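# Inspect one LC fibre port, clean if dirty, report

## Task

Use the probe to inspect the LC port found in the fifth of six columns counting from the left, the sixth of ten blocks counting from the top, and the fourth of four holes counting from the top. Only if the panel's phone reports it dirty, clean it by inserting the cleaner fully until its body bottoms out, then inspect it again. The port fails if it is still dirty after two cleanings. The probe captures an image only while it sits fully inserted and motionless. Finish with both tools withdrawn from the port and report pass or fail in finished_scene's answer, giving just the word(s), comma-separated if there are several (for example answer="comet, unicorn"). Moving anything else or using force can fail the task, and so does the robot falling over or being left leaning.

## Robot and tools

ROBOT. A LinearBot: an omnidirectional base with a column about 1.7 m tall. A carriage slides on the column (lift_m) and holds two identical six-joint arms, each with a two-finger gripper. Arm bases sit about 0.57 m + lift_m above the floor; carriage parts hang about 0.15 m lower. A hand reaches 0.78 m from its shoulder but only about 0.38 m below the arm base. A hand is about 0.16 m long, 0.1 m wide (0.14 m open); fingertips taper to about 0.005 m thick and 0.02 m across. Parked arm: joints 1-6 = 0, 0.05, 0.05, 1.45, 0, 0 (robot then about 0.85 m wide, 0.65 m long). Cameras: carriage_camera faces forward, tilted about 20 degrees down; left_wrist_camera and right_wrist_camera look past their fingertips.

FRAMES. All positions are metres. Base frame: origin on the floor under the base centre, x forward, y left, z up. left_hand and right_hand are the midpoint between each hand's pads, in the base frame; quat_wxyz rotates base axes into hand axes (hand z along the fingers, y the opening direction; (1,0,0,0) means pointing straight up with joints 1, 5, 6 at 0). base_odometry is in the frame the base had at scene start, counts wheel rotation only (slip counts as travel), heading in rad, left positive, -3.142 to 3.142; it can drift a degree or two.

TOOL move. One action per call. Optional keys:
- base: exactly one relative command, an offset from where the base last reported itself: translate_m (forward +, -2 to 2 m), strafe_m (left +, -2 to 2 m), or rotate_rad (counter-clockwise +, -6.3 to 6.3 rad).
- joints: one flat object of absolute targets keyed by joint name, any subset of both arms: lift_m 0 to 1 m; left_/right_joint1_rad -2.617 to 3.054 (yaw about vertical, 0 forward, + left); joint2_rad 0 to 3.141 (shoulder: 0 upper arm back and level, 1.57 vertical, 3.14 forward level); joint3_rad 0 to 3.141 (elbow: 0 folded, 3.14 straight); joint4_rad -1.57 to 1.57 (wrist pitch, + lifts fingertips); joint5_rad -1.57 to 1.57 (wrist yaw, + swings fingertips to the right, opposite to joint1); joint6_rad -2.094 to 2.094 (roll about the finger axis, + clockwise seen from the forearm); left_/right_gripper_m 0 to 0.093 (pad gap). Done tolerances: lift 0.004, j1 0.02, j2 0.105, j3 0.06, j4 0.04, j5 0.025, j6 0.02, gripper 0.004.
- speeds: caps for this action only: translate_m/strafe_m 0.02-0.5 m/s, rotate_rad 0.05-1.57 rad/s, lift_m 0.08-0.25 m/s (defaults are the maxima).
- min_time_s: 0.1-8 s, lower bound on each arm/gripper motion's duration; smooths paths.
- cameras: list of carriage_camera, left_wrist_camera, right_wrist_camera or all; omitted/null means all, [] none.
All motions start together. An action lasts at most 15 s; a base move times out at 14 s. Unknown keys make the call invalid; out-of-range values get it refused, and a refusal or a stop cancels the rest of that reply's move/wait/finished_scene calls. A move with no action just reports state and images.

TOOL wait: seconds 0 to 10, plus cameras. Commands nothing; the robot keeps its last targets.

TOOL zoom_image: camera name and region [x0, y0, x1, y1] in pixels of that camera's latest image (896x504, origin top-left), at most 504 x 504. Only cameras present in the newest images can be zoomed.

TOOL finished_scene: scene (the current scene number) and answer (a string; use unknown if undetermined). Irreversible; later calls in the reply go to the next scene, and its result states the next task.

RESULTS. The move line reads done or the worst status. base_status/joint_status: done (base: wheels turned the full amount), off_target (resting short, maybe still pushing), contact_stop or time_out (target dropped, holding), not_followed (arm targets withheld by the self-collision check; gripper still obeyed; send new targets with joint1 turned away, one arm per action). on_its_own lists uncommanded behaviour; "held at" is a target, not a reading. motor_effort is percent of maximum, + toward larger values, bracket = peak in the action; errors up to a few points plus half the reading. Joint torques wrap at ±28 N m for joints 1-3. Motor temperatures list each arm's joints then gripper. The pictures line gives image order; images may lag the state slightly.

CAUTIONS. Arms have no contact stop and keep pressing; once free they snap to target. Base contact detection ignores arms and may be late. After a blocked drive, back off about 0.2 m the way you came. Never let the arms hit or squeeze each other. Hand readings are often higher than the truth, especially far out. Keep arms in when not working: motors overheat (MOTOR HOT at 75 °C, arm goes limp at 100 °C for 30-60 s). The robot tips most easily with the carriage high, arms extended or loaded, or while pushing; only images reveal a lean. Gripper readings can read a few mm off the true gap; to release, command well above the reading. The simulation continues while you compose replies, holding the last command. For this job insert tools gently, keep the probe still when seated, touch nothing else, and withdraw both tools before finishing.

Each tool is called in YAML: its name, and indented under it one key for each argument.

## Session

move:

Scene clock: 0.00 s.
Joint torques (N m): no reading
Motor temperatures (°C): left_arm=[29 29 39 30 30 28 30] | right_arm=[30 28 40 29 28 30 28]
base_odometry: x=+0.000 y=+0.000 heading=+0.000
base_status: not commanded
joint_positions: lift_m=+0.024 left_joint1_rad=-0.575 left_joint2_rad=+1.220 left_joint3_rad=+0.845 left_joint4_rad=+0.550 left_joint5_rad=+0.198 left_joint6_rad=+0.000 left_gripper_m=+0.01681 right_joint1_rad=+0.526 right_joint2_rad=+1.189 right_joint3_rad=+0.777 right_joint4_rad=+0.335 right_joint5_rad=+0.559 right_joint6_rad=+0.014 right_gripper_m=+0.04679
joint_status: not commanded
motor_effort: lift_m=+33 drive_wheels=+1
left_hand: x=+0.5622 y=+0.0624 z=+0.9892 quat_wxyz=(+0.713, +0.254, +0.592, -0.277) (m; base frame)
right_hand: x=+0.6121 y=-0.2014 z=+0.9180 quat_wxyz=(+0.683, +0.002, +0.730, -0.021) (m; base frame)
pictures: carriage_camera, left_wrist_camera, right_wrist_camera
camera_calibration:
left_wrist_camera: T_world_to_cam=[[-0.68628, -0.726394, -0.0370423, 0.469844], [-0.305831, 0.3344, -0.891428, 1.0342], [0.659915, -0.60044, -0.451646, 0.233188], [0, 0, 0, 1]] pos_world=[0.48485, 0.135471, 1.04464]
right_wrist_camera: T_world_to_cam=[[-0.0523916, -0.998619, -0.00395104, -0.166919], [-0.661271, 0.0376572, -0.749201, 1.10139], [0.748315, -0.0366392, -0.662331, 0.265622], [0, 0, 0, 1]] pos_world=[0.5208, -0.198431, 1.00043]

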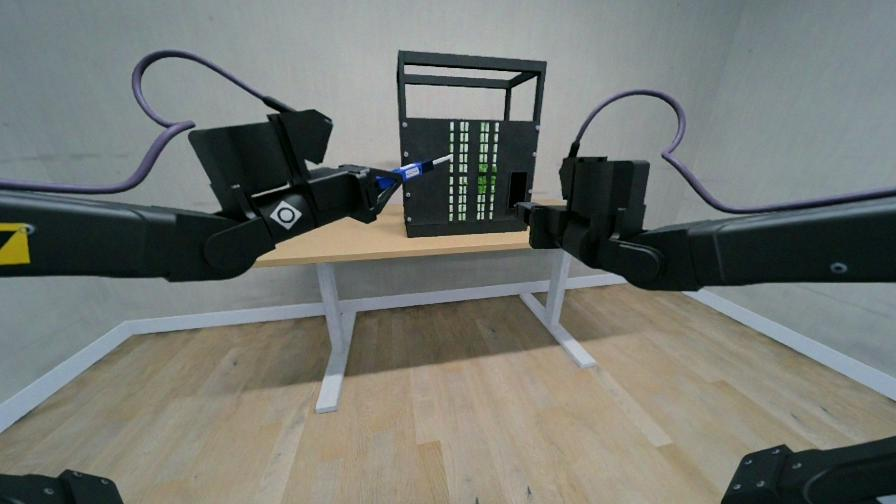

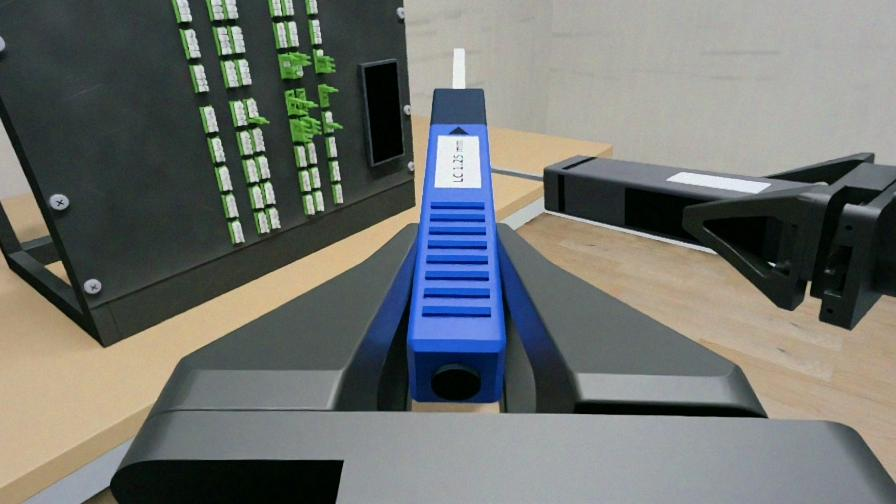

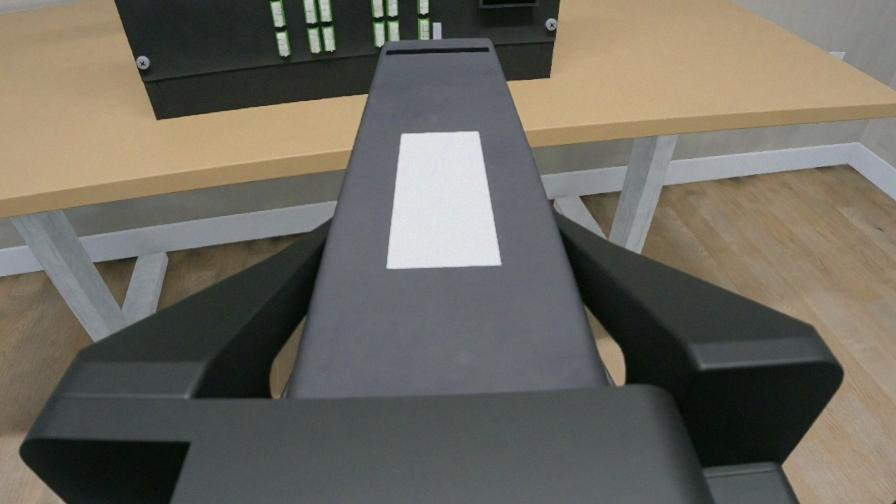

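zoom_image:
  camera: "carriage_camera"
  region: [395, 110, 545, 240]

Scaled by 3.360 from the camera's 896x504 image, which has a finer 1280x720 frame.

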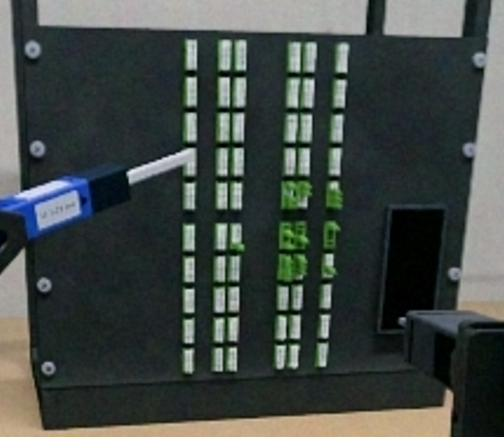

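zoom_image:
  camera: "right_wrist_camera"
  region: [425, 12, 453, 40]

move:
  joints: {"right_joint1_rad": 0.399, "right_joint2_rad": 1.240, "right_joint3_rad": 0.623, "right_joint4_rad": 0.661, "right_joint5_rad": 0.399, "right_joint6_rad": -0.006, "left_joint1_rad": -0.711, "left_joint2_rad": 1.706, "left_joint3_rad": 1.098, "left_joint4_rad": 0.743, "left_joint5_rad": -0.182, "left_joint6_rad": 0.0, "lift_m": 0.052}
  min_time_s: 4
  cameras: ["right_wrist_camera", "left_wrist_camera"]

Scaled by 18.000 from the camera's 896x504 image, which has a finer 1280x720 frame.

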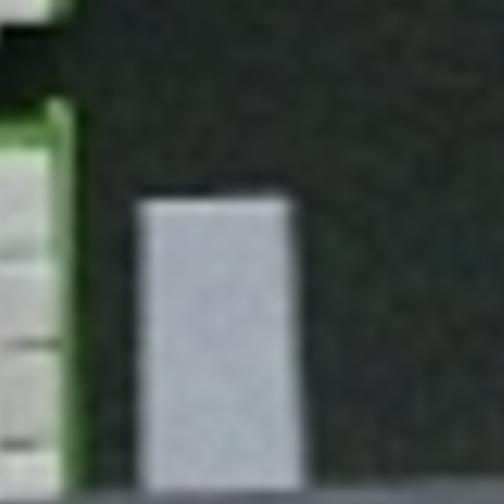

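Scene clock: 99.03 s.
Joint torques (N m): left_arm=[-0.38 -6.78 10.07 2.14 -0.18 0.07] | right_arm=[-0.43 -3.58 7.69 2.42 -0.11 -0.05]
Motor temperatures (°C): left_arm=[29 30 51 41 30 28 32] | right_arm=[30 29 51 44 28 30 30]
move: off_target
base_odometry: x=+0.000 y=+0.000 heading=+0.000
base_status: not commanded
joint_positions: lift_m=+0.052 left_joint1_rad=-0.705 left_joint2_rad=+1.690 left_joint3_rad=+1.069 left_joint4_rad=+0.720 left_joint5_rad=-0.172 left_joint6_rad=+0.000 left_gripper_m=+0.01681 right_joint1_rad=+0.405 right_joint2_rad=+1.238 right_joint3_rad=+0.624 right_joint4_rad=+0.587 right_joint5_rad=+0.410 right_joint6_rad=+0.002 right_gripper_m=+0.04679
joint_status: right_joint4_rad off_target (ended at +0.587, target +0.661); the others done
motor_effort: lift_m=+35(43) drive_wheels=+0(0)
left_hand: x=+0.6509 y=-0.0014 z=+0.9529 quat_wxyz=(+0.713, +0.171, +0.650, -0.201) (m; base frame)
right_hand: x=+0.6245 y=-0.2235 z=+0.9119 quat_wxyz=(+0.698, -0.001, +0.716, -0.005) (m; base frame)
pictures: left_wrist_camera, right_wrist_camera
camera_calibration:
left_wrist_camera: T_world_to_cam=[[-0.497411, -0.867418, 0.0129656, 0.312266], [-0.45424, 0.247688, -0.855755, 1.11275], [0.739086, -0.431552, -0.517219, 0.131197], [0, 0, 0, 1]] pos_world=[0.563813, 0.0518696, 1.01605]
right_wrist_camera: T_world_to_cam=[[-0.0240257, -0.999439, -0.02334, -0.188521], [-0.630558, 0.0332667, -0.775429, 1.10973], [0.77577, -0.00391303, -0.631003, 0.213018], [0, 0, 0, 1]] pos_world=[0.529969, -0.224499, 0.990534]

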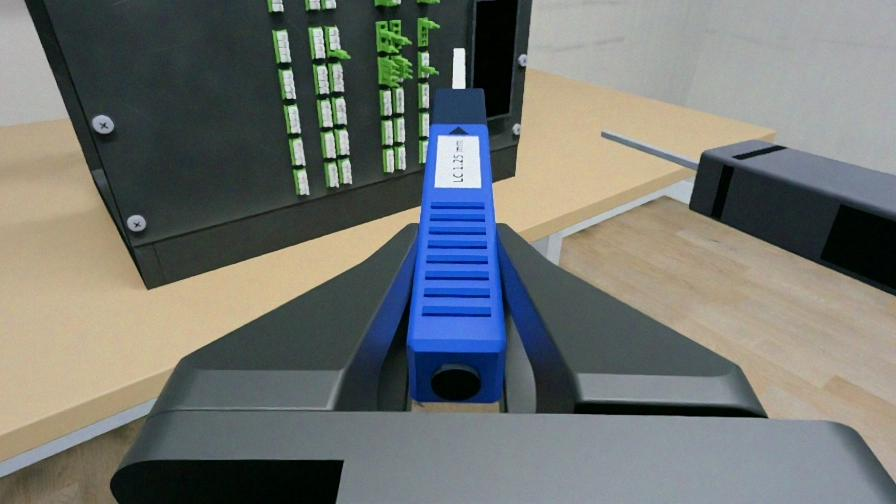

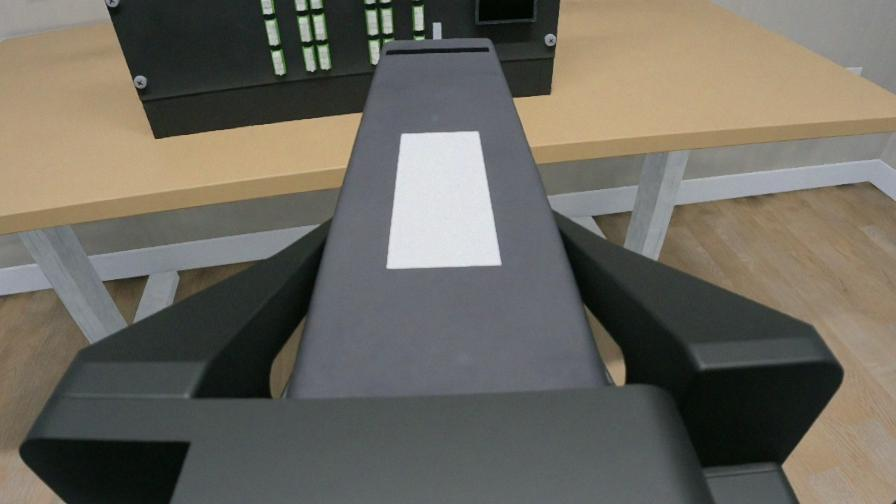

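move:
  base: {"rotate_rad": 0.155}
  speeds: {"rotate_rad": 0.2}
  joints: {"right_joint4_rad": 0.71}
  min_time_s: 2
  cameras: []

move:
  base: {"strafe_m": -0.115}
  speeds: {"strafe_m": 0.08}
  cameras: ["carriage_camera"]

zoom_image:
  camera: "carriage_camera"
  region: [395, 110, 575, 250]

Scene clock: 174.67 s.
Joint torques (N m): left_arm=[-0.1 -7.06 10.06 2.11 -0.16 0.08] | right_arm=[-0.12 -3.54 7.75 2.41 -0.06 -0.04]
Motor temperatures (°C): left_arm=[29 34 59 43 30 28 33] | right_arm=[30 29 49 52 28 30 31]
move: off_target
base_odometry: x=+0.000 y=+0.000 heading=+0.154
base_status: done
joint_positions: lift_m=+0.052 left_joint1_rad=-0.708 left_joint2_rad=+1.693 left_joint3_rad=+1.069 left_joint4_rad=+0.723 left_joint5_rad=-0.176 left_joint6_rad=+0.000 left_gripper_m=+0.01681 right_joint1_rad=+0.401 right_joint2_rad=+1.238 right_joint3_rad=+0.623 right_joint4_rad=+0.637 right_joint5_rad=+0.405 right_joint6_rad=+0.002 right_gripper_m=+0.04679
joint_status: right_joint4_rad off_target (ended at +0.637, target +0.710)
motor_effort: lift_m=+35(35) drive_wheels=-14(16)
left_hand: x=+0.6505 y=-0.0026 z=+0.9520 quat_wxyz=(+0.713, +0.171, +0.650, -0.201) (m; base frame)
right_hand: x=+0.6249 y=-0.2242 z=+0.9231 quat_wxyz=(+0.714, +0.005, +0.700, +0.002) (m; base frame)
pictures: none
No camera images: "cameras" was empty.

Scene clock: 176.80 s.
Joint torques (N m): left_arm=[-0.05 -7.05 9.98 2.05 -0.15 0.08] | right_arm=[-0.02 -3.67 7.69 2.36 -0.06 -0.04]
Motor temperatures (°C): left_arm=[29 34 59 43 30 28 33] | right_arm=[30 29 49 52 28 30 31]
move: done
base_odometry: x=+0.018 y=-0.114 heading=+0.155
base_status: done
joint_positions: lift_m=+0.052 left_joint1_rad=-0.709 left_joint2_rad=+1.693 left_joint3_rad=+1.070 left_joint4_rad=+0.726 left_joint5_rad=-0.176 left_joint6_rad=+0.000 left_gripper_m=+0.01681 right_joint1_rad=+0.400 right_joint2_rad=+1.240 right_joint3_rad=+0.623 right_joint4_rad=+0.642 right_joint5_rad=+0.404 right_joint6_rad=+0.002 right_gripper_m=+0.04679
joint_status: not commanded
motor_effort: lift_m=+35(35) drive_wheels=+7(12)
left_hand: x=+0.6502 y=-0.0030 z=+0.9534 quat_wxyz=(+0.714, +0.170, +0.648, -0.202) (m; base frame)
right_hand: x=+0.6252 y=-0.2243 z=+0.9235 quat_wxyz=(+0.715, +0.006, +0.699, +0.003) (m; base frame)
pictures: carriage_camera
camera_calibration:
carriage_camera: T_world_to_cam=[[-0.0360985, -0.999282, 0.0115197, -0.00843221], [-0.378579, 0.00300606, -0.925564, 1.03571], [0.924865, -0.0377726, -0.378416, 0.282723], [0, 0, 0, 1]] pos_world=[0.130314, -0.000860394, 1.0657]

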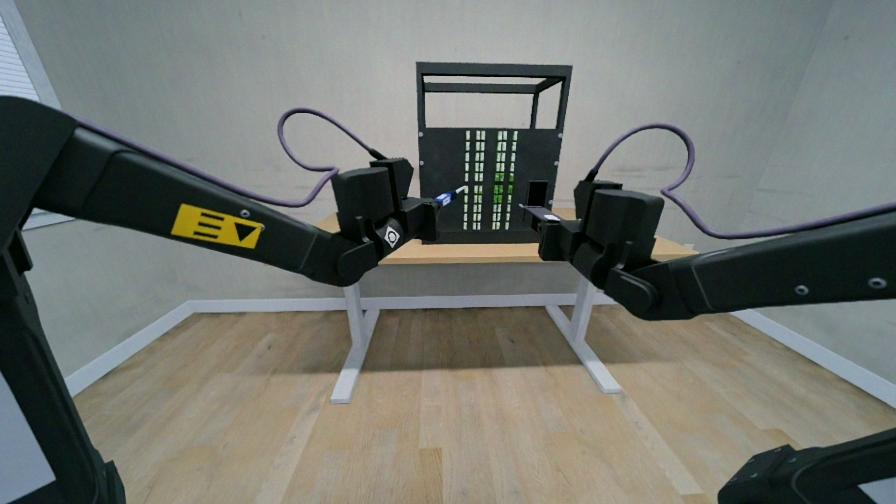

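Scaled by 2.800 from the camera's 896x504 image, which has a finer 1280x720 frame.

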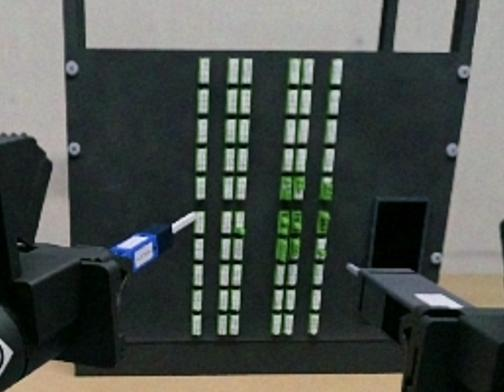

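move:
  base: {"translate_m": 0.09}
  speeds: {"translate_m": 0.1}
  joints: {"right_joint4_rad": 0.74}
  min_time_s: 1.5
  cameras: ["right_wrist_camera"]

Scene clock: 213.37 s.
Joint torques (N m): left_arm=[-0.05 -7.1 9.85 2.03 -0.15 0.08] | right_arm=[-0.02 -3.71 7.75 2.39 -0.08 -0.04]
Motor temperatures (°C): left_arm=[29 37 58 46 30 28 33] | right_arm=[30 30 49 50 28 30 31]
move: off_target
base_odometry: x=+0.107 y=-0.100 heading=+0.154
base_status: done
joint_positions: lift_m=+0.052 left_joint1_rad=-0.709 left_joint2_rad=+1.694 left_joint3_rad=+1.071 left_joint4_rad=+0.728 left_joint5_rad=-0.177 left_joint6_rad=+0.000 left_gripper_m=+0.01681 right_joint1_rad=+0.400 right_joint2_rad=+1.240 right_joint3_rad=+0.623 right_joint4_rad=+0.668 right_joint5_rad=+0.404 right_joint6_rad=+0.002 right_gripper_m=+0.04679
joint_status: right_joint4_rad off_target (ended at +0.668, target +0.740)
motor_effort: lift_m=+35(35) drive_wheels=-6(10)
left_hand: x=+0.6503 y=-0.0030 z=+0.9544 quat_wxyz=(+0.715, +0.170, +0.647, -0.202) (m; base frame)
right_hand: x=+0.6250 y=-0.2244 z=+0.9295 quat_wxyz=(+0.724, +0.009, +0.690, +0.006) (m; base frame)
pictures: right_wrist_camera
camera_calibration:
right_wrist_camera: T_world_to_cam=[[-0.0204506, -0.99828, -0.0549408, -0.16166], [-0.573523, 0.0567253, -0.817223, 1.1321], [0.818934, 0.0147972, -0.573697, 0.147732], [0, 0, 0, 1]] pos_world=[0.524996, -0.227787, 1.00105]

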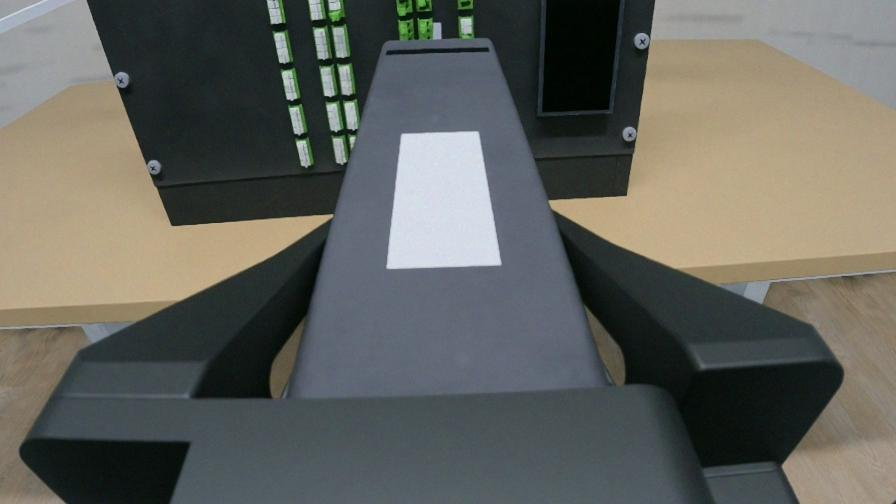

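move:
  base: {"rotate_rad": 0.014}
  speeds: {"rotate_rad": 0.1}
  joints: {"right_joint4_rad": 0.70, "right_joint6_rad": -0.018}
  min_time_s: 1
  cameras: []

move:
  base: {"translate_m": 0.05}
  speeds: {"translate_m": 0.1}
  cameras: []

wait:
  seconds: 1.0
  cameras: ["right_wrist_camera"]

Scene clock: 238.30 s.
Joint torques (N m): left_arm=[0.01 -7.17 9.81 2.04 -0.13 0.07] | right_arm=[-0.12 -3.78 7.71 2.23 -0.03 -0.05]
Motor temperatures (°C): left_arm=[29 37 56 47 30 28 33] | right_arm=[30 30 49 53 28 30 31]
move: off_target
base_odometry: x=+0.107 y=-0.100 heading=+0.167
base_status: done
joint_positions: lift_m=+0.052 left_joint1_rad=-0.710 left_joint2_rad=+1.694 left_joint3_rad=+1.072 left_joint4_rad=+0.729 left_joint5_rad=-0.178 left_joint6_rad=+0.000 left_gripper_m=+0.01681 right_joint1_rad=+0.401 right_joint2_rad=+1.240 right_joint3_rad=+0.623 right_joint4_rad=+0.645 right_joint5_rad=+0.401 right_joint6_rad=-0.010 right_gripper_m=+0.04679
joint_status: right_joint4_rad off_target (ended at +0.645, target +0.700); the others done
motor_effort: lift_m=+35(35) drive_wheels=-8(10)
left_hand: x=+0.6504 y=-0.0032 z=+0.9543 quat_wxyz=(+0.715, +0.170, +0.647, -0.202) (m; base frame)
right_hand: x=+0.6252 y=-0.2232 z=+0.9239 quat_wxyz=(+0.716, +0.000, +0.698, +0.000) (m; base frame)
pictures: none
No camera images: "cameras" was empty.

Scene clock: 239.50 s.
Joint torques (N m): left_arm=[0.03 -7.09 9.85 2.04 -0.14 0.08] | right_arm=[-0.13 -3.88 7.8 2.28 -0.02 -0.05]
Motor temperatures (°C): left_arm=[29 37 56 48 30 28 33] | right_arm=[30 30 49 52 28 30 31]
move: done
base_odometry: x=+0.157 y=-0.092 heading=+0.168
base_status: done
joint_positions: lift_m=+0.052 left_joint1_rad=-0.710 left_joint2_rad=+1.694 left_joint3_rad=+1.073 left_joint4_rad=+0.729 left_joint5_rad=-0.178 left_joint6_rad=+0.000 left_gripper_m=+0.01681 right_joint1_rad=+0.401 right_joint2_rad=+1.241 right_joint3_rad=+0.623 right_joint4_rad=+0.641 right_joint5_rad=+0.401 right_joint6_rad=-0.010 right_gripper_m=+0.04679
joint_status: not commanded
motor_effort: lift_m=+35(35) drive_wheels=-4(12)
left_hand: x=+0.6503 y=-0.0033 z=+0.9548 quat_wxyz=(+0.716, +0.169, +0.647, -0.202) (m; base frame)
right_hand: x=+0.6252 y=-0.2231 z=+0.9227 quat_wxyz=(+0.715, -0.001, +0.700, +0.000) (m; base frame)
pictures: none
No camera images: "cameras" was empty.

Scene clock: 240.50 s.
Joint torques (N m): left_arm=[0.06 -7.17 9.73 2.04 -0.13 0.07] | right_arm=[-0.14 -3.84 7.76 2.28 -0.03 -0.05]
Motor temperatures (°C): left_arm=[29 37 56 48 30 28 33] | right_arm=[30 30 49 52 28 30 31]
base_odometry: x=+0.157 y=-0.092 heading=+0.168
base_status: done
joint_positions: lift_m=+0.052 left_joint1_rad=-0.710 left_joint2_rad=+1.694 left_joint3_rad=+1.073 left_joint4_rad=+0.729 left_joint5_rad=-0.178 left_joint6_rad=+0.000 left_gripper_m=+0.01681 right_joint1_rad=+0.401 right_joint2_rad=+1.241 right_joint3_rad=+0.623 right_joint4_rad=+0.641 right_joint5_rad=+0.401 right_joint6_rad=-0.010 right_gripper_m=+0.04679
joint_status: not commanded
motor_effort: lift_m=+35(35) drive_wheels=-4(12)
left_hand: x=+0.6503 y=-0.0033 z=+0.9548 quat_wxyz=(+0.716, +0.169, +0.647, -0.202) (m; base frame)
right_hand: x=+0.6252 y=-0.2231 z=+0.9227 quat_wxyz=(+0.715, -0.001, +0.700, +0.000) (m; base frame)
wait: 1.00 s; at rest by 0.27 s
pictures: right_wrist_camera
camera_calibration:
right_wrist_camera: T_world_to_cam=[[-0.0174026, -0.999351, -0.0315302, -0.184441], [-0.594792, 0.0356955, -0.803086, 1.12212], [0.803691, 0.00477814, -0.595028, 0.170617], [0, 0, 0, 1]] pos_world=[0.527095, -0.225191, 0.996865]

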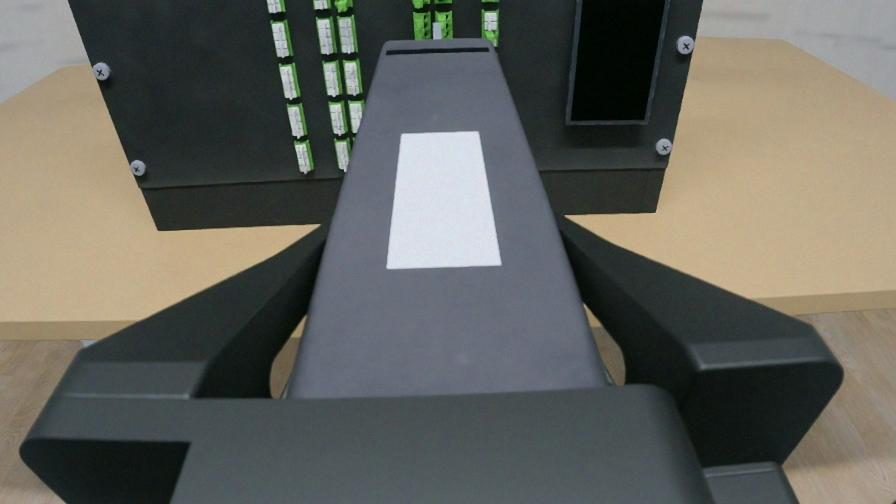

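move:
  base: {"translate_m": 0.058}
  speeds: {"translate_m": 0.06}
  joints: {"right_joint4_rad": 0.706, "lift_m": 0.0535}
  min_time_s: 1
  cameras: []

wait:
  seconds: 1.0
  cameras: ["right_wrist_camera", "left_wrist_camera"]

zoom_image:
  camera: "right_wrist_camera"
  region: [417, 4, 457, 44]

Scene clock: 273.87 s.
Joint torques (N m): left_arm=[0.01 -7.25 9.7 2.03 -0.14 0.07] | right_arm=[-0.12 -3.81 7.87 2.33 -0.01 -0.04]
Motor temperatures (°C): left_arm=[29 37 57 50 30 28 33] | right_arm=[30 30 49 52 28 30 31]
move: off_target
base_odometry: x=+0.214 y=-0.082 heading=+0.169
base_status: done
joint_positions: lift_m=+0.053 left_joint1_rad=-0.710 left_joint2_rad=+1.696 left_joint3_rad=+1.074 left_joint4_rad=+0.733 left_joint5_rad=-0.178 left_joint6_rad=+0.000 left_gripper_m=+0.01681 right_joint1_rad=+0.401 right_joint2_rad=+1.241 right_joint3_rad=+0.621 right_joint4_rad=+0.640 right_joint5_rad=+0.401 right_joint6_rad=-0.010 right_gripper_m=+0.04679
joint_status: right_joint4_rad off_target (ended at +0.640, target +0.706); the others done
motor_effort: lift_m=+37(42) drive_wheels=-5(10)
left_hand: x=+0.6505 y=-0.0034 z=+0.9569 quat_wxyz=(+0.717, +0.169, +0.646, -0.203) (m; base frame)
right_hand: x=+0.6251 y=-0.2232 z=+0.9231 quat_wxyz=(+0.714, -0.001, +0.700, -0.001) (m; base frame)
pictures: none
No camera images: "cameras" was empty.

Scene clock: 274.87 s.
Joint torques (N m): left_arm=[0.02 -7.25 9.65 2 -0.13 0.08] | right_arm=[-0.12 -3.85 7.9 2.34 -0.02 -0.05]
Motor temperatures (°C): left_arm=[29 37 57 50 30 28 33] | right_arm=[30 30 49 52 28 30 31]
base_odometry: x=+0.214 y=-0.082 heading=+0.169
base_status: done
joint_positions: lift_m=+0.053 left_joint1_rad=-0.710 left_joint2_rad=+1.696 left_joint3_rad=+1.074 left_joint4_rad=+0.733 left_joint5_rad=-0.178 left_joint6_rad=+0.000 left_gripper_m=+0.01681 right_joint1_rad=+0.401 right_joint2_rad=+1.241 right_joint3_rad=+0.621 right_joint4_rad=+0.640 right_joint5_rad=+0.401 right_joint6_rad=-0.010 right_gripper_m=+0.04679
joint_status: right_joint4_rad off_target (ended at +0.640, target +0.706); the others done
motor_effort: lift_m=+37(42) drive_wheels=-5(10)
left_hand: x=+0.6505 y=-0.0034 z=+0.9569 quat_wxyz=(+0.717, +0.169, +0.646, -0.203) (m; base frame)
right_hand: x=+0.6251 y=-0.2232 z=+0.9231 quat_wxyz=(+0.714, -0.001, +0.700, -0.001) (m; base frame)
wait: 1.00 s; at rest by 0.27 s
pictures: left_wrist_camera, right_wrist_camera
camera_calibration:
left_wrist_camera: T_world_to_cam=[[-0.497279, -0.867444, 0.0159407, 0.307269], [-0.446423, 0.24008, -0.862014, 1.11733], [0.743922, -0.435778, -0.506634, 0.119446], [0, 0, 0, 1]] pos_world=[0.562744, 0.0503412, 1.01877]
right_wrist_camera: T_world_to_cam=[[-0.0175078, -0.99939, -0.0302135, -0.185687], [-0.59645, 0.0346919, -0.801901, 1.12213], [0.80246, 0.00398128, -0.596693, 0.173025], [0, 0, 0, 1]] pos_world=[0.527194, -0.225191, 0.997465]

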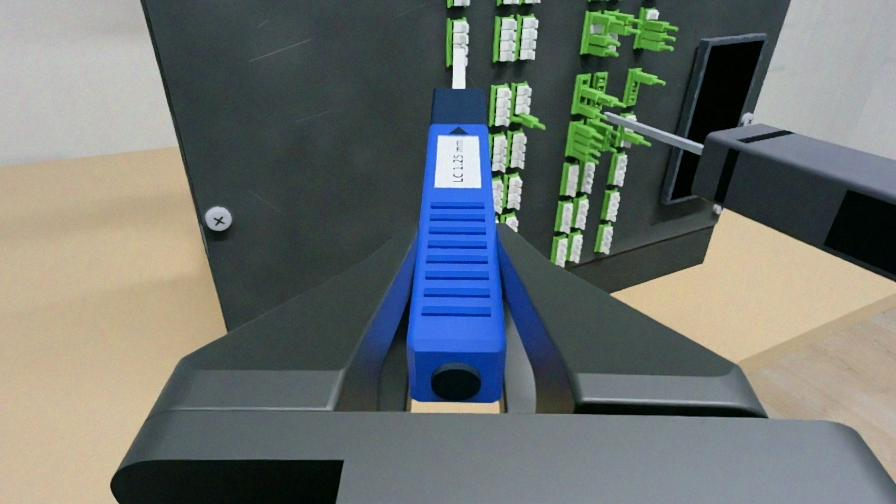

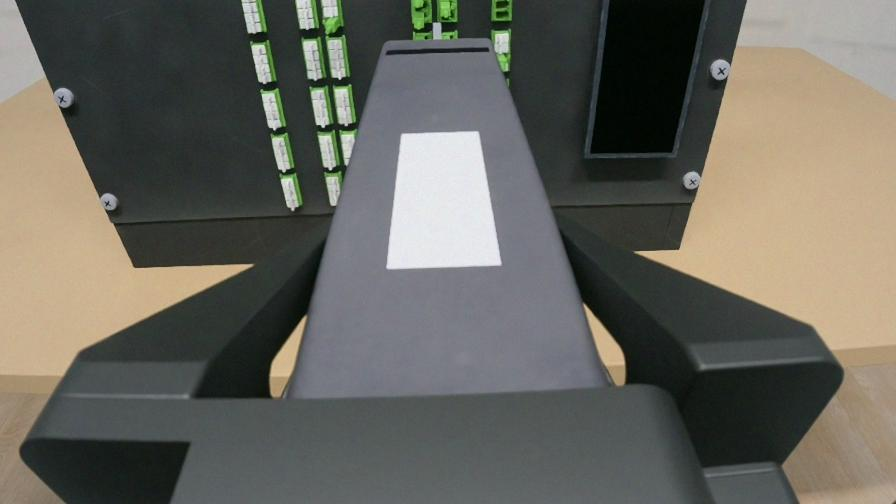

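Scaled by 12.600 from the camera's 896x504 image, which has a finer 1280x720 frame.

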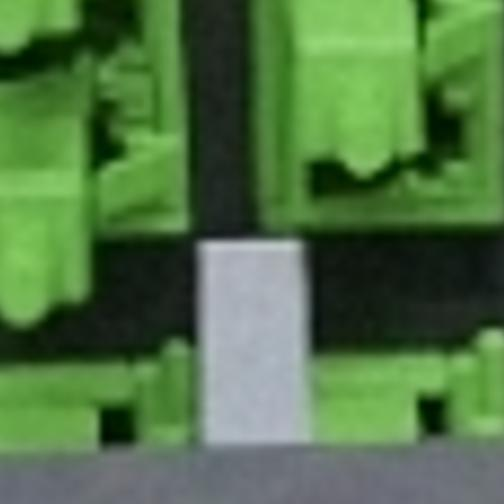

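move:
  base: {"strafe_m": -0.005}
  speeds: {"strafe_m": 0.02}
  joints: {"right_joint4_rad": 0.718, "lift_m": 0.055}
  min_time_s: 1
  cameras: []

wait:
  seconds: 1.0
  cameras: ["right_wrist_camera"]

zoom_image:
  camera: "right_wrist_camera"
  region: [417, 4, 457, 44]

Scene clock: 313.70 s.
Joint torques (N m): left_arm=[0.03 -7.35 9.57 1.99 -0.13 0.07] | right_arm=[-0.09 -3.89 7.98 2.4 -0.02 -0.04]
Motor temperatures (°C): left_arm=[29 36 62 52 30 28 34] | right_arm=[30 30 51 53 28 30 31]
move: off_target
base_odometry: x=+0.215 y=-0.087 heading=+0.169
base_status: done
joint_positions: lift_m=+0.055 left_joint1_rad=-0.710 left_joint2_rad=+1.696 left_joint3_rad=+1.075 left_joint4_rad=+0.735 left_joint5_rad=-0.178 left_joint6_rad=+0.000 left_gripper_m=+0.01681 right_joint1_rad=+0.401 right_joint2_rad=+1.242 right_joint3_rad=+0.620 right_joint4_rad=+0.645 right_joint5_rad=+0.401 right_joint6_rad=-0.010 right_gripper_m=+0.04679
joint_status: right_joint4_rad off_target (ended at +0.645, target +0.718); the others done
motor_effort: lift_m=+37(40) drive_wheels=+6(7)
left_hand: x=+0.6506 y=-0.0035 z=+0.9589 quat_wxyz=(+0.717, +0.168, +0.645, -0.203) (m; base frame)
right_hand: x=+0.6252 y=-0.2233 z=+0.9249 quat_wxyz=(+0.715, +0.000, +0.699, +0.000) (m; base frame)
pictures: none
No camera images: "cameras" was empty.

Scene clock: 314.70 s.
Joint torques (N m): left_arm=[0.03 -7.32 9.57 1.99 -0.12 0.08] | right_arm=[-0.1 -3.89 7.97 2.4 -0.02 -0.04]
Motor temperatures (°C): left_arm=[29 36 62 52 30 28 34] | right_arm=[30 30 51 53 28 30 31]
base_odometry: x=+0.215 y=-0.087 heading=+0.169
base_status: done
joint_positions: lift_m=+0.055 left_joint1_rad=-0.710 left_joint2_rad=+1.696 left_joint3_rad=+1.075 left_joint4_rad=+0.735 left_joint5_rad=-0.178 left_joint6_rad=+0.000 left_gripper_m=+0.01681 right_joint1_rad=+0.401 right_joint2_rad=+1.242 right_joint3_rad=+0.620 right_joint4_rad=+0.645 right_joint5_rad=+0.401 right_joint6_rad=-0.010 right_gripper_m=+0.04679
joint_status: right_joint4_rad off_target (ended at +0.645, target +0.718); the others done
motor_effort: lift_m=+37(40) drive_wheels=+6(7)
left_hand: x=+0.6506 y=-0.0035 z=+0.9589 quat_wxyz=(+0.717, +0.168, +0.645, -0.203) (m; base frame)
right_hand: x=+0.6252 y=-0.2233 z=+0.9249 quat_wxyz=(+0.715, +0.000, +0.699, +0.000) (m; base frame)
wait: 1.00 s; at rest by 0.27 s
pictures: right_wrist_camera
camera_calibration:
right_wrist_camera: T_world_to_cam=[[-0.0178193, -0.999346, -0.0314632, -0.184421], [-0.594197, 0.0358929, -0.803518, 1.12398], [0.804122, 0.00437717, -0.594448, 0.170972], [0, 0, 0, 1]] pos_world=[0.527095, -0.225391, 0.998966]

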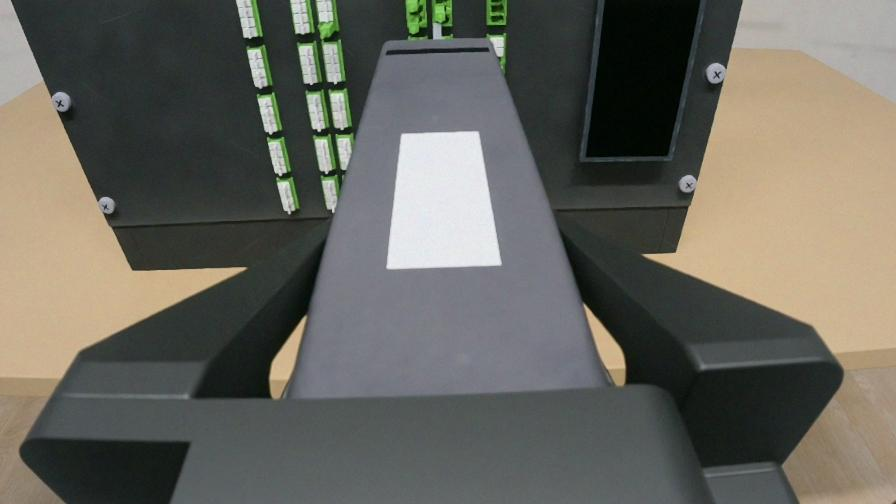

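Scaled by 12.600 from the camera's 896x504 image, which has a finer 1280x720 frame.

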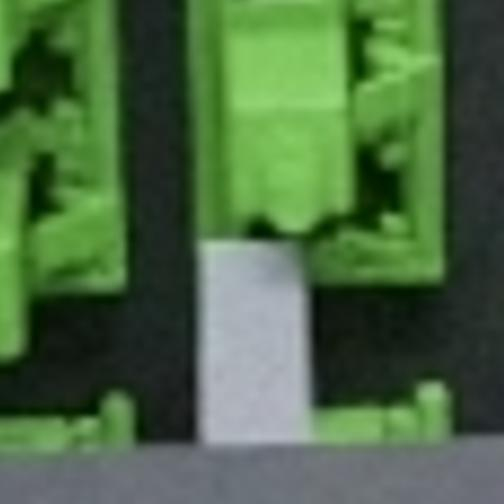

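move:
  base: {"strafe_m": -0.0025}
  speeds: {"strafe_m": 0.02}
  joints: {"right_joint4_rad": 0.728}
  min_time_s: 1
  cameras: []

wait:
  seconds: 1.0
  cameras: ["left_wrist_camera", "right_wrist_camera"]

zoom_image:
  camera: "right_wrist_camera"
  region: [417, 4, 457, 44]

zoom_image:
  camera: "left_wrist_camera"
  region: [590, 90, 650, 150]

Scene clock: 330.13 s.
Joint torques (N m): left_arm=[0.08 -7.34 9.55 1.99 -0.13 0.08] | right_arm=[0.06 -3.89 7.98 2.46 -0.03 -0.03]
Motor temperatures (°C): left_arm=[29 36 63 52 30 28 34] | right_arm=[30 30 52 56 28 30 31]
move: off_target
base_odometry: x=+0.215 y=-0.089 heading=+0.170
base_status: done
joint_positions: lift_m=+0.055 left_joint1_rad=-0.711 left_joint2_rad=+1.696 left_joint3_rad=+1.075 left_joint4_rad=+0.735 left_joint5_rad=-0.179 left_joint6_rad=+0.000 left_gripper_m=+0.01681 right_joint1_rad=+0.399 right_joint2_rad=+1.242 right_joint3_rad=+0.620 right_joint4_rad=+0.649 right_joint5_rad=+0.400 right_joint6_rad=-0.011 right_gripper_m=+0.04679
joint_status: right_joint4_rad off_target (ended at +0.649, target +0.728)
motor_effort: lift_m=+37(37) drive_wheels=+5(8)
left_hand: x=+0.6505 y=-0.0036 z=+0.9589 quat_wxyz=(+0.717, +0.168, +0.645, -0.203) (m; base frame)
right_hand: x=+0.6254 y=-0.2240 z=+0.9257 quat_wxyz=(+0.716, +0.000, +0.698, +0.000) (m; base frame)
pictures: none
No camera images: "cameras" was empty.

Scene clock: 331.13 s.
Joint torques (N m): left_arm=[0.06 -7.36 9.55 1.99 -0.13 0.07] | right_arm=[0.06 -3.92 7.99 2.46 -0.01 -0.04]
Motor temperatures (°C): left_arm=[29 36 63 52 30 28 34] | right_arm=[30 30 52 56 28 30 31]
base_odometry: x=+0.215 y=-0.089 heading=+0.170
base_status: done
joint_positions: lift_m=+0.055 left_joint1_rad=-0.711 left_joint2_rad=+1.696 left_joint3_rad=+1.075 left_joint4_rad=+0.735 left_joint5_rad=-0.179 left_joint6_rad=+0.000 left_gripper_m=+0.01681 right_joint1_rad=+0.399 right_joint2_rad=+1.242 right_joint3_rad=+0.620 right_joint4_rad=+0.649 right_joint5_rad=+0.400 right_joint6_rad=-0.011 right_gripper_m=+0.04679
joint_status: right_joint4_rad off_target (ended at +0.649, target +0.728)
motor_effort: lift_m=+37(37) drive_wheels=+5(8)
left_hand: x=+0.6505 y=-0.0036 z=+0.9589 quat_wxyz=(+0.717, +0.168, +0.645, -0.203) (m; base frame)
right_hand: x=+0.6254 y=-0.2240 z=+0.9257 quat_wxyz=(+0.716, +0.000, +0.698, +0.000) (m; base frame)
wait: 1.00 s; at rest by 0.27 s
pictures: left_wrist_camera, right_wrist_camera
camera_calibration:
left_wrist_camera: T_world_to_cam=[[-0.496994, -0.867599, 0.0164318, 0.306499], [-0.445073, 0.238608, -0.86312, 1.11936], [0.744921, -0.436278, -0.504732, 0.117832], [0, 0, 0, 1]] pos_world=[0.56275, 0.0502369, 1.02058]
right_wrist_camera: T_world_to_cam=[[-0.0189008, -0.999289, -0.0326335, -0.183255], [-0.591328, 0.0374915, -0.805559, 1.12523], [0.806209, 0.00407138, -0.591616, 0.167354], [0, 0, 0, 1]] pos_world=[0.526994, -0.225992, 0.999467]

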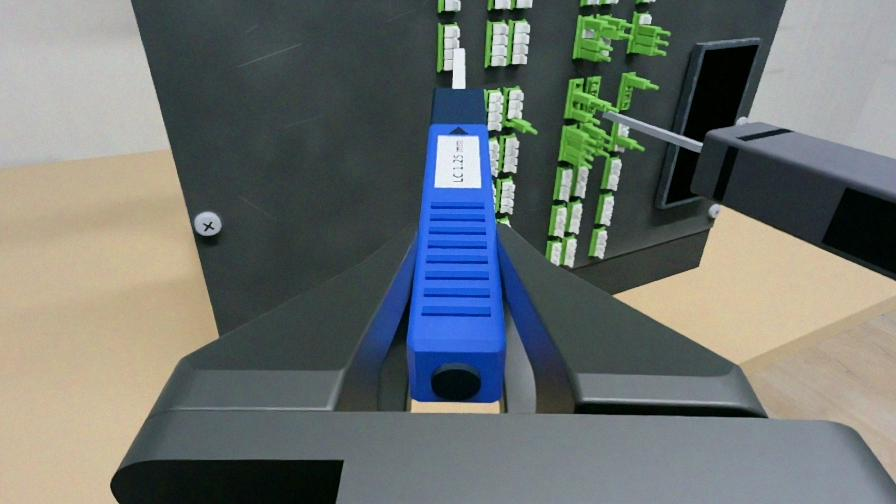

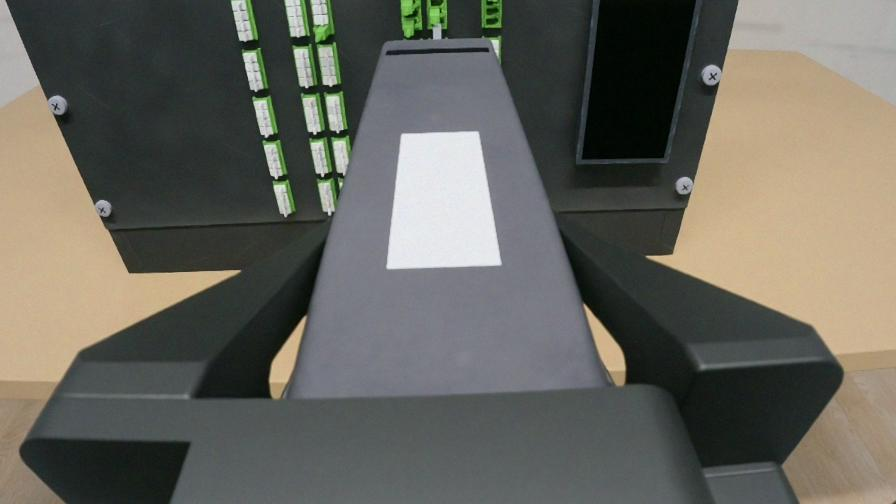

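Scaled by 12.600 from the camera's 896x504 image, which has a finer 1280x720 frame.

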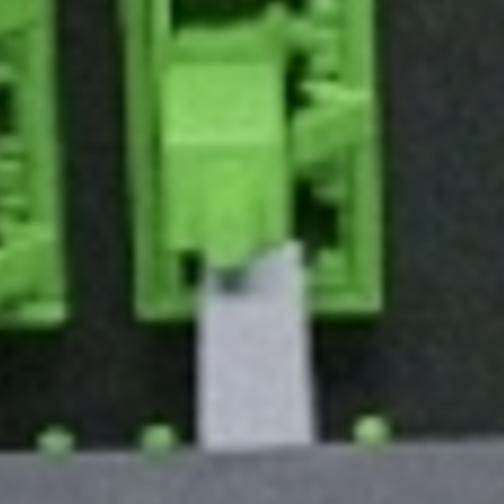

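Scaled by 8.400 from the camera's 896x504 image, which has a finer 1280x720 frame.

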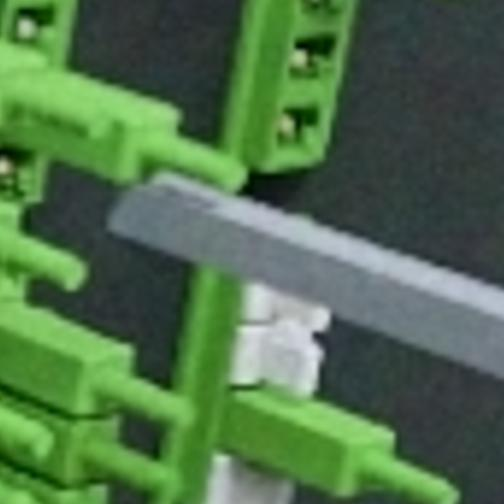

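move:
  base: {"translate_m": 0.008}
  speeds: {"translate_m": 0.02}
  cameras: []

wait:
  seconds: 1.0
  cameras: ["left_wrist_camera", "right_wrist_camera"]

zoom_image:
  camera: "right_wrist_camera"
  region: [425, 12, 453, 40]

zoom_image:
  camera: "left_wrist_camera"
  region: [584, 96, 612, 124]

Scene clock: 367.77 s.
Joint torques (N m): left_arm=[0.06 -7.27 9.54 1.99 -0.12 0.08] | right_arm=[0.06 -3.89 7.98 2.45 -0.02 -0.05]
Motor temperatures (°C): left_arm=[29 36 64 52 30 28 34] | right_arm=[30 30 54 62 28 30 32]
move: done
base_odometry: x=+0.223 y=-0.088 heading=+0.170
base_status: done
joint_positions: lift_m=+0.055 left_joint1_rad=-0.711 left_joint2_rad=+1.696 left_joint3_rad=+1.075 left_joint4_rad=+0.736 left_joint5_rad=-0.179 left_joint6_rad=+0.000 left_gripper_m=+0.01681 right_joint1_rad=+0.399 right_joint2_rad=+1.242 right_joint3_rad=+0.620 right_joint4_rad=+0.650 right_joint5_rad=+0.400 right_joint6_rad=-0.011 right_gripper_m=+0.04679
joint_status: not commanded
motor_effort: lift_m=+37(37) drive_wheels=-3(9)
left_hand: x=+0.6505 y=-0.0036 z=+0.9591 quat_wxyz=(+0.718, +0.168, +0.645, -0.203) (m; base frame)
right_hand: x=+0.6254 y=-0.2240 z=+0.9258 quat_wxyz=(+0.716, +0.000, +0.698, +0.000) (m; base frame)
pictures: none
No camera images: "cameras" was empty.

Scene clock: 368.77 s.
Joint torques (N m): left_arm=[0.05 -7.35 9.57 1.98 -0.13 0.08] | right_arm=[0.05 -3.89 7.99 2.46 -0.01 -0.04]
Motor temperatures (°C): left_arm=[29 36 64 52 30 28 34] | right_arm=[30 30 54 62 28 30 32]
base_odometry: x=+0.223 y=-0.088 heading=+0.170
base_status: done
joint_positions: lift_m=+0.055 left_joint1_rad=-0.711 left_joint2_rad=+1.696 left_joint3_rad=+1.075 left_joint4_rad=+0.736 left_joint5_rad=-0.179 left_joint6_rad=+0.000 left_gripper_m=+0.01681 right_joint1_rad=+0.399 right_joint2_rad=+1.242 right_joint3_rad=+0.620 right_joint4_rad=+0.650 right_joint5_rad=+0.400 right_joint6_rad=-0.011 right_gripper_m=+0.04679
joint_status: not commanded
motor_effort: lift_m=+37(37) drive_wheels=-3(9)
left_hand: x=+0.6505 y=-0.0036 z=+0.9591 quat_wxyz=(+0.718, +0.168, +0.645, -0.203) (m; base frame)
right_hand: x=+0.6254 y=-0.2240 z=+0.9258 quat_wxyz=(+0.716, +0.000, +0.698, +0.000) (m; base frame)
wait: 1.00 s; at rest by 0.27 s
pictures: left_wrist_camera, right_wrist_camera
camera_calibration:
left_wrist_camera: T_world_to_cam=[[-0.496978, -0.867605, 0.0165285, 0.30634], [-0.444598, 0.238223, -0.863471, 1.11951], [0.745215, -0.436475, -0.504127, 0.117183], [0, 0, 0, 1]] pos_world=[0.562652, 0.0502355, 1.02068]
right_wrist_camera: T_world_to_cam=[[-0.0188685, -0.999284, -0.0327804, -0.18322], [-0.591038, 0.0375923, -0.805767, 1.12539], [0.806423, 0.00417088, -0.591325, 0.167032], [0, 0, 0, 1]] pos_world=[0.526994, -0.226092, 0.999567]

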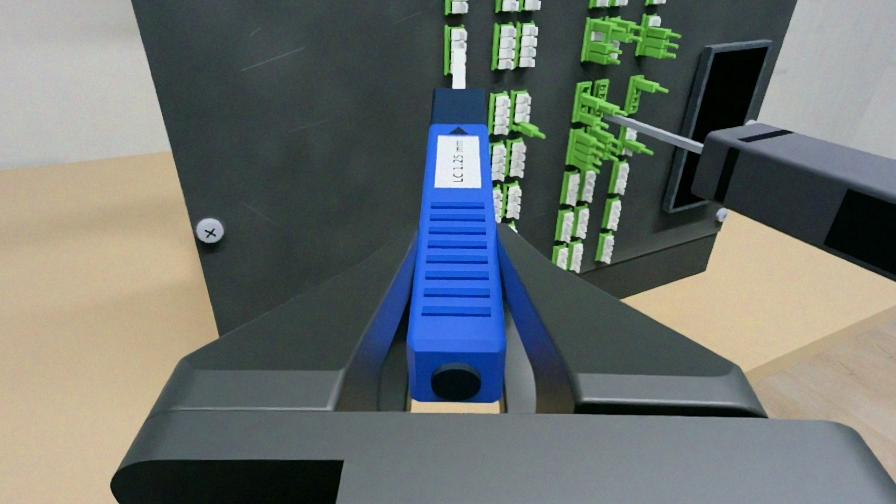

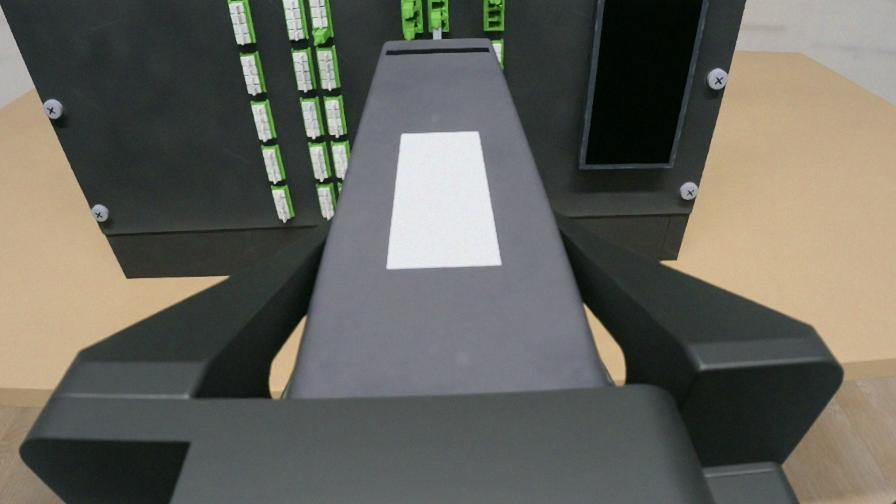

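Scaled by 18.000 from the camera's 896x504 image, which has a finer 1280x720 frame.

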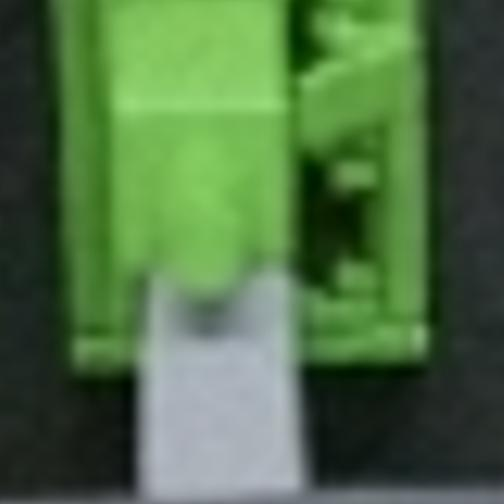

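Scaled by 18.000 from the camera's 896x504 image, which has a finer 1280x720 frame.

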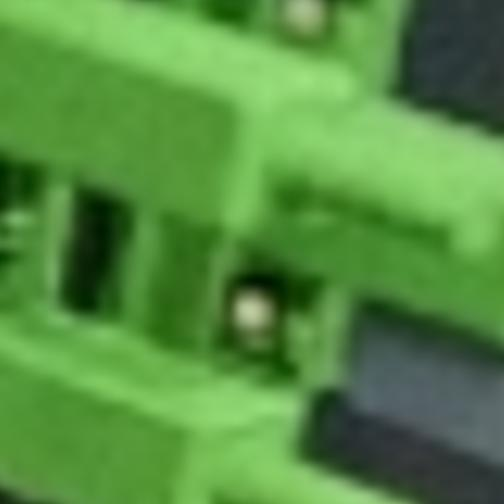

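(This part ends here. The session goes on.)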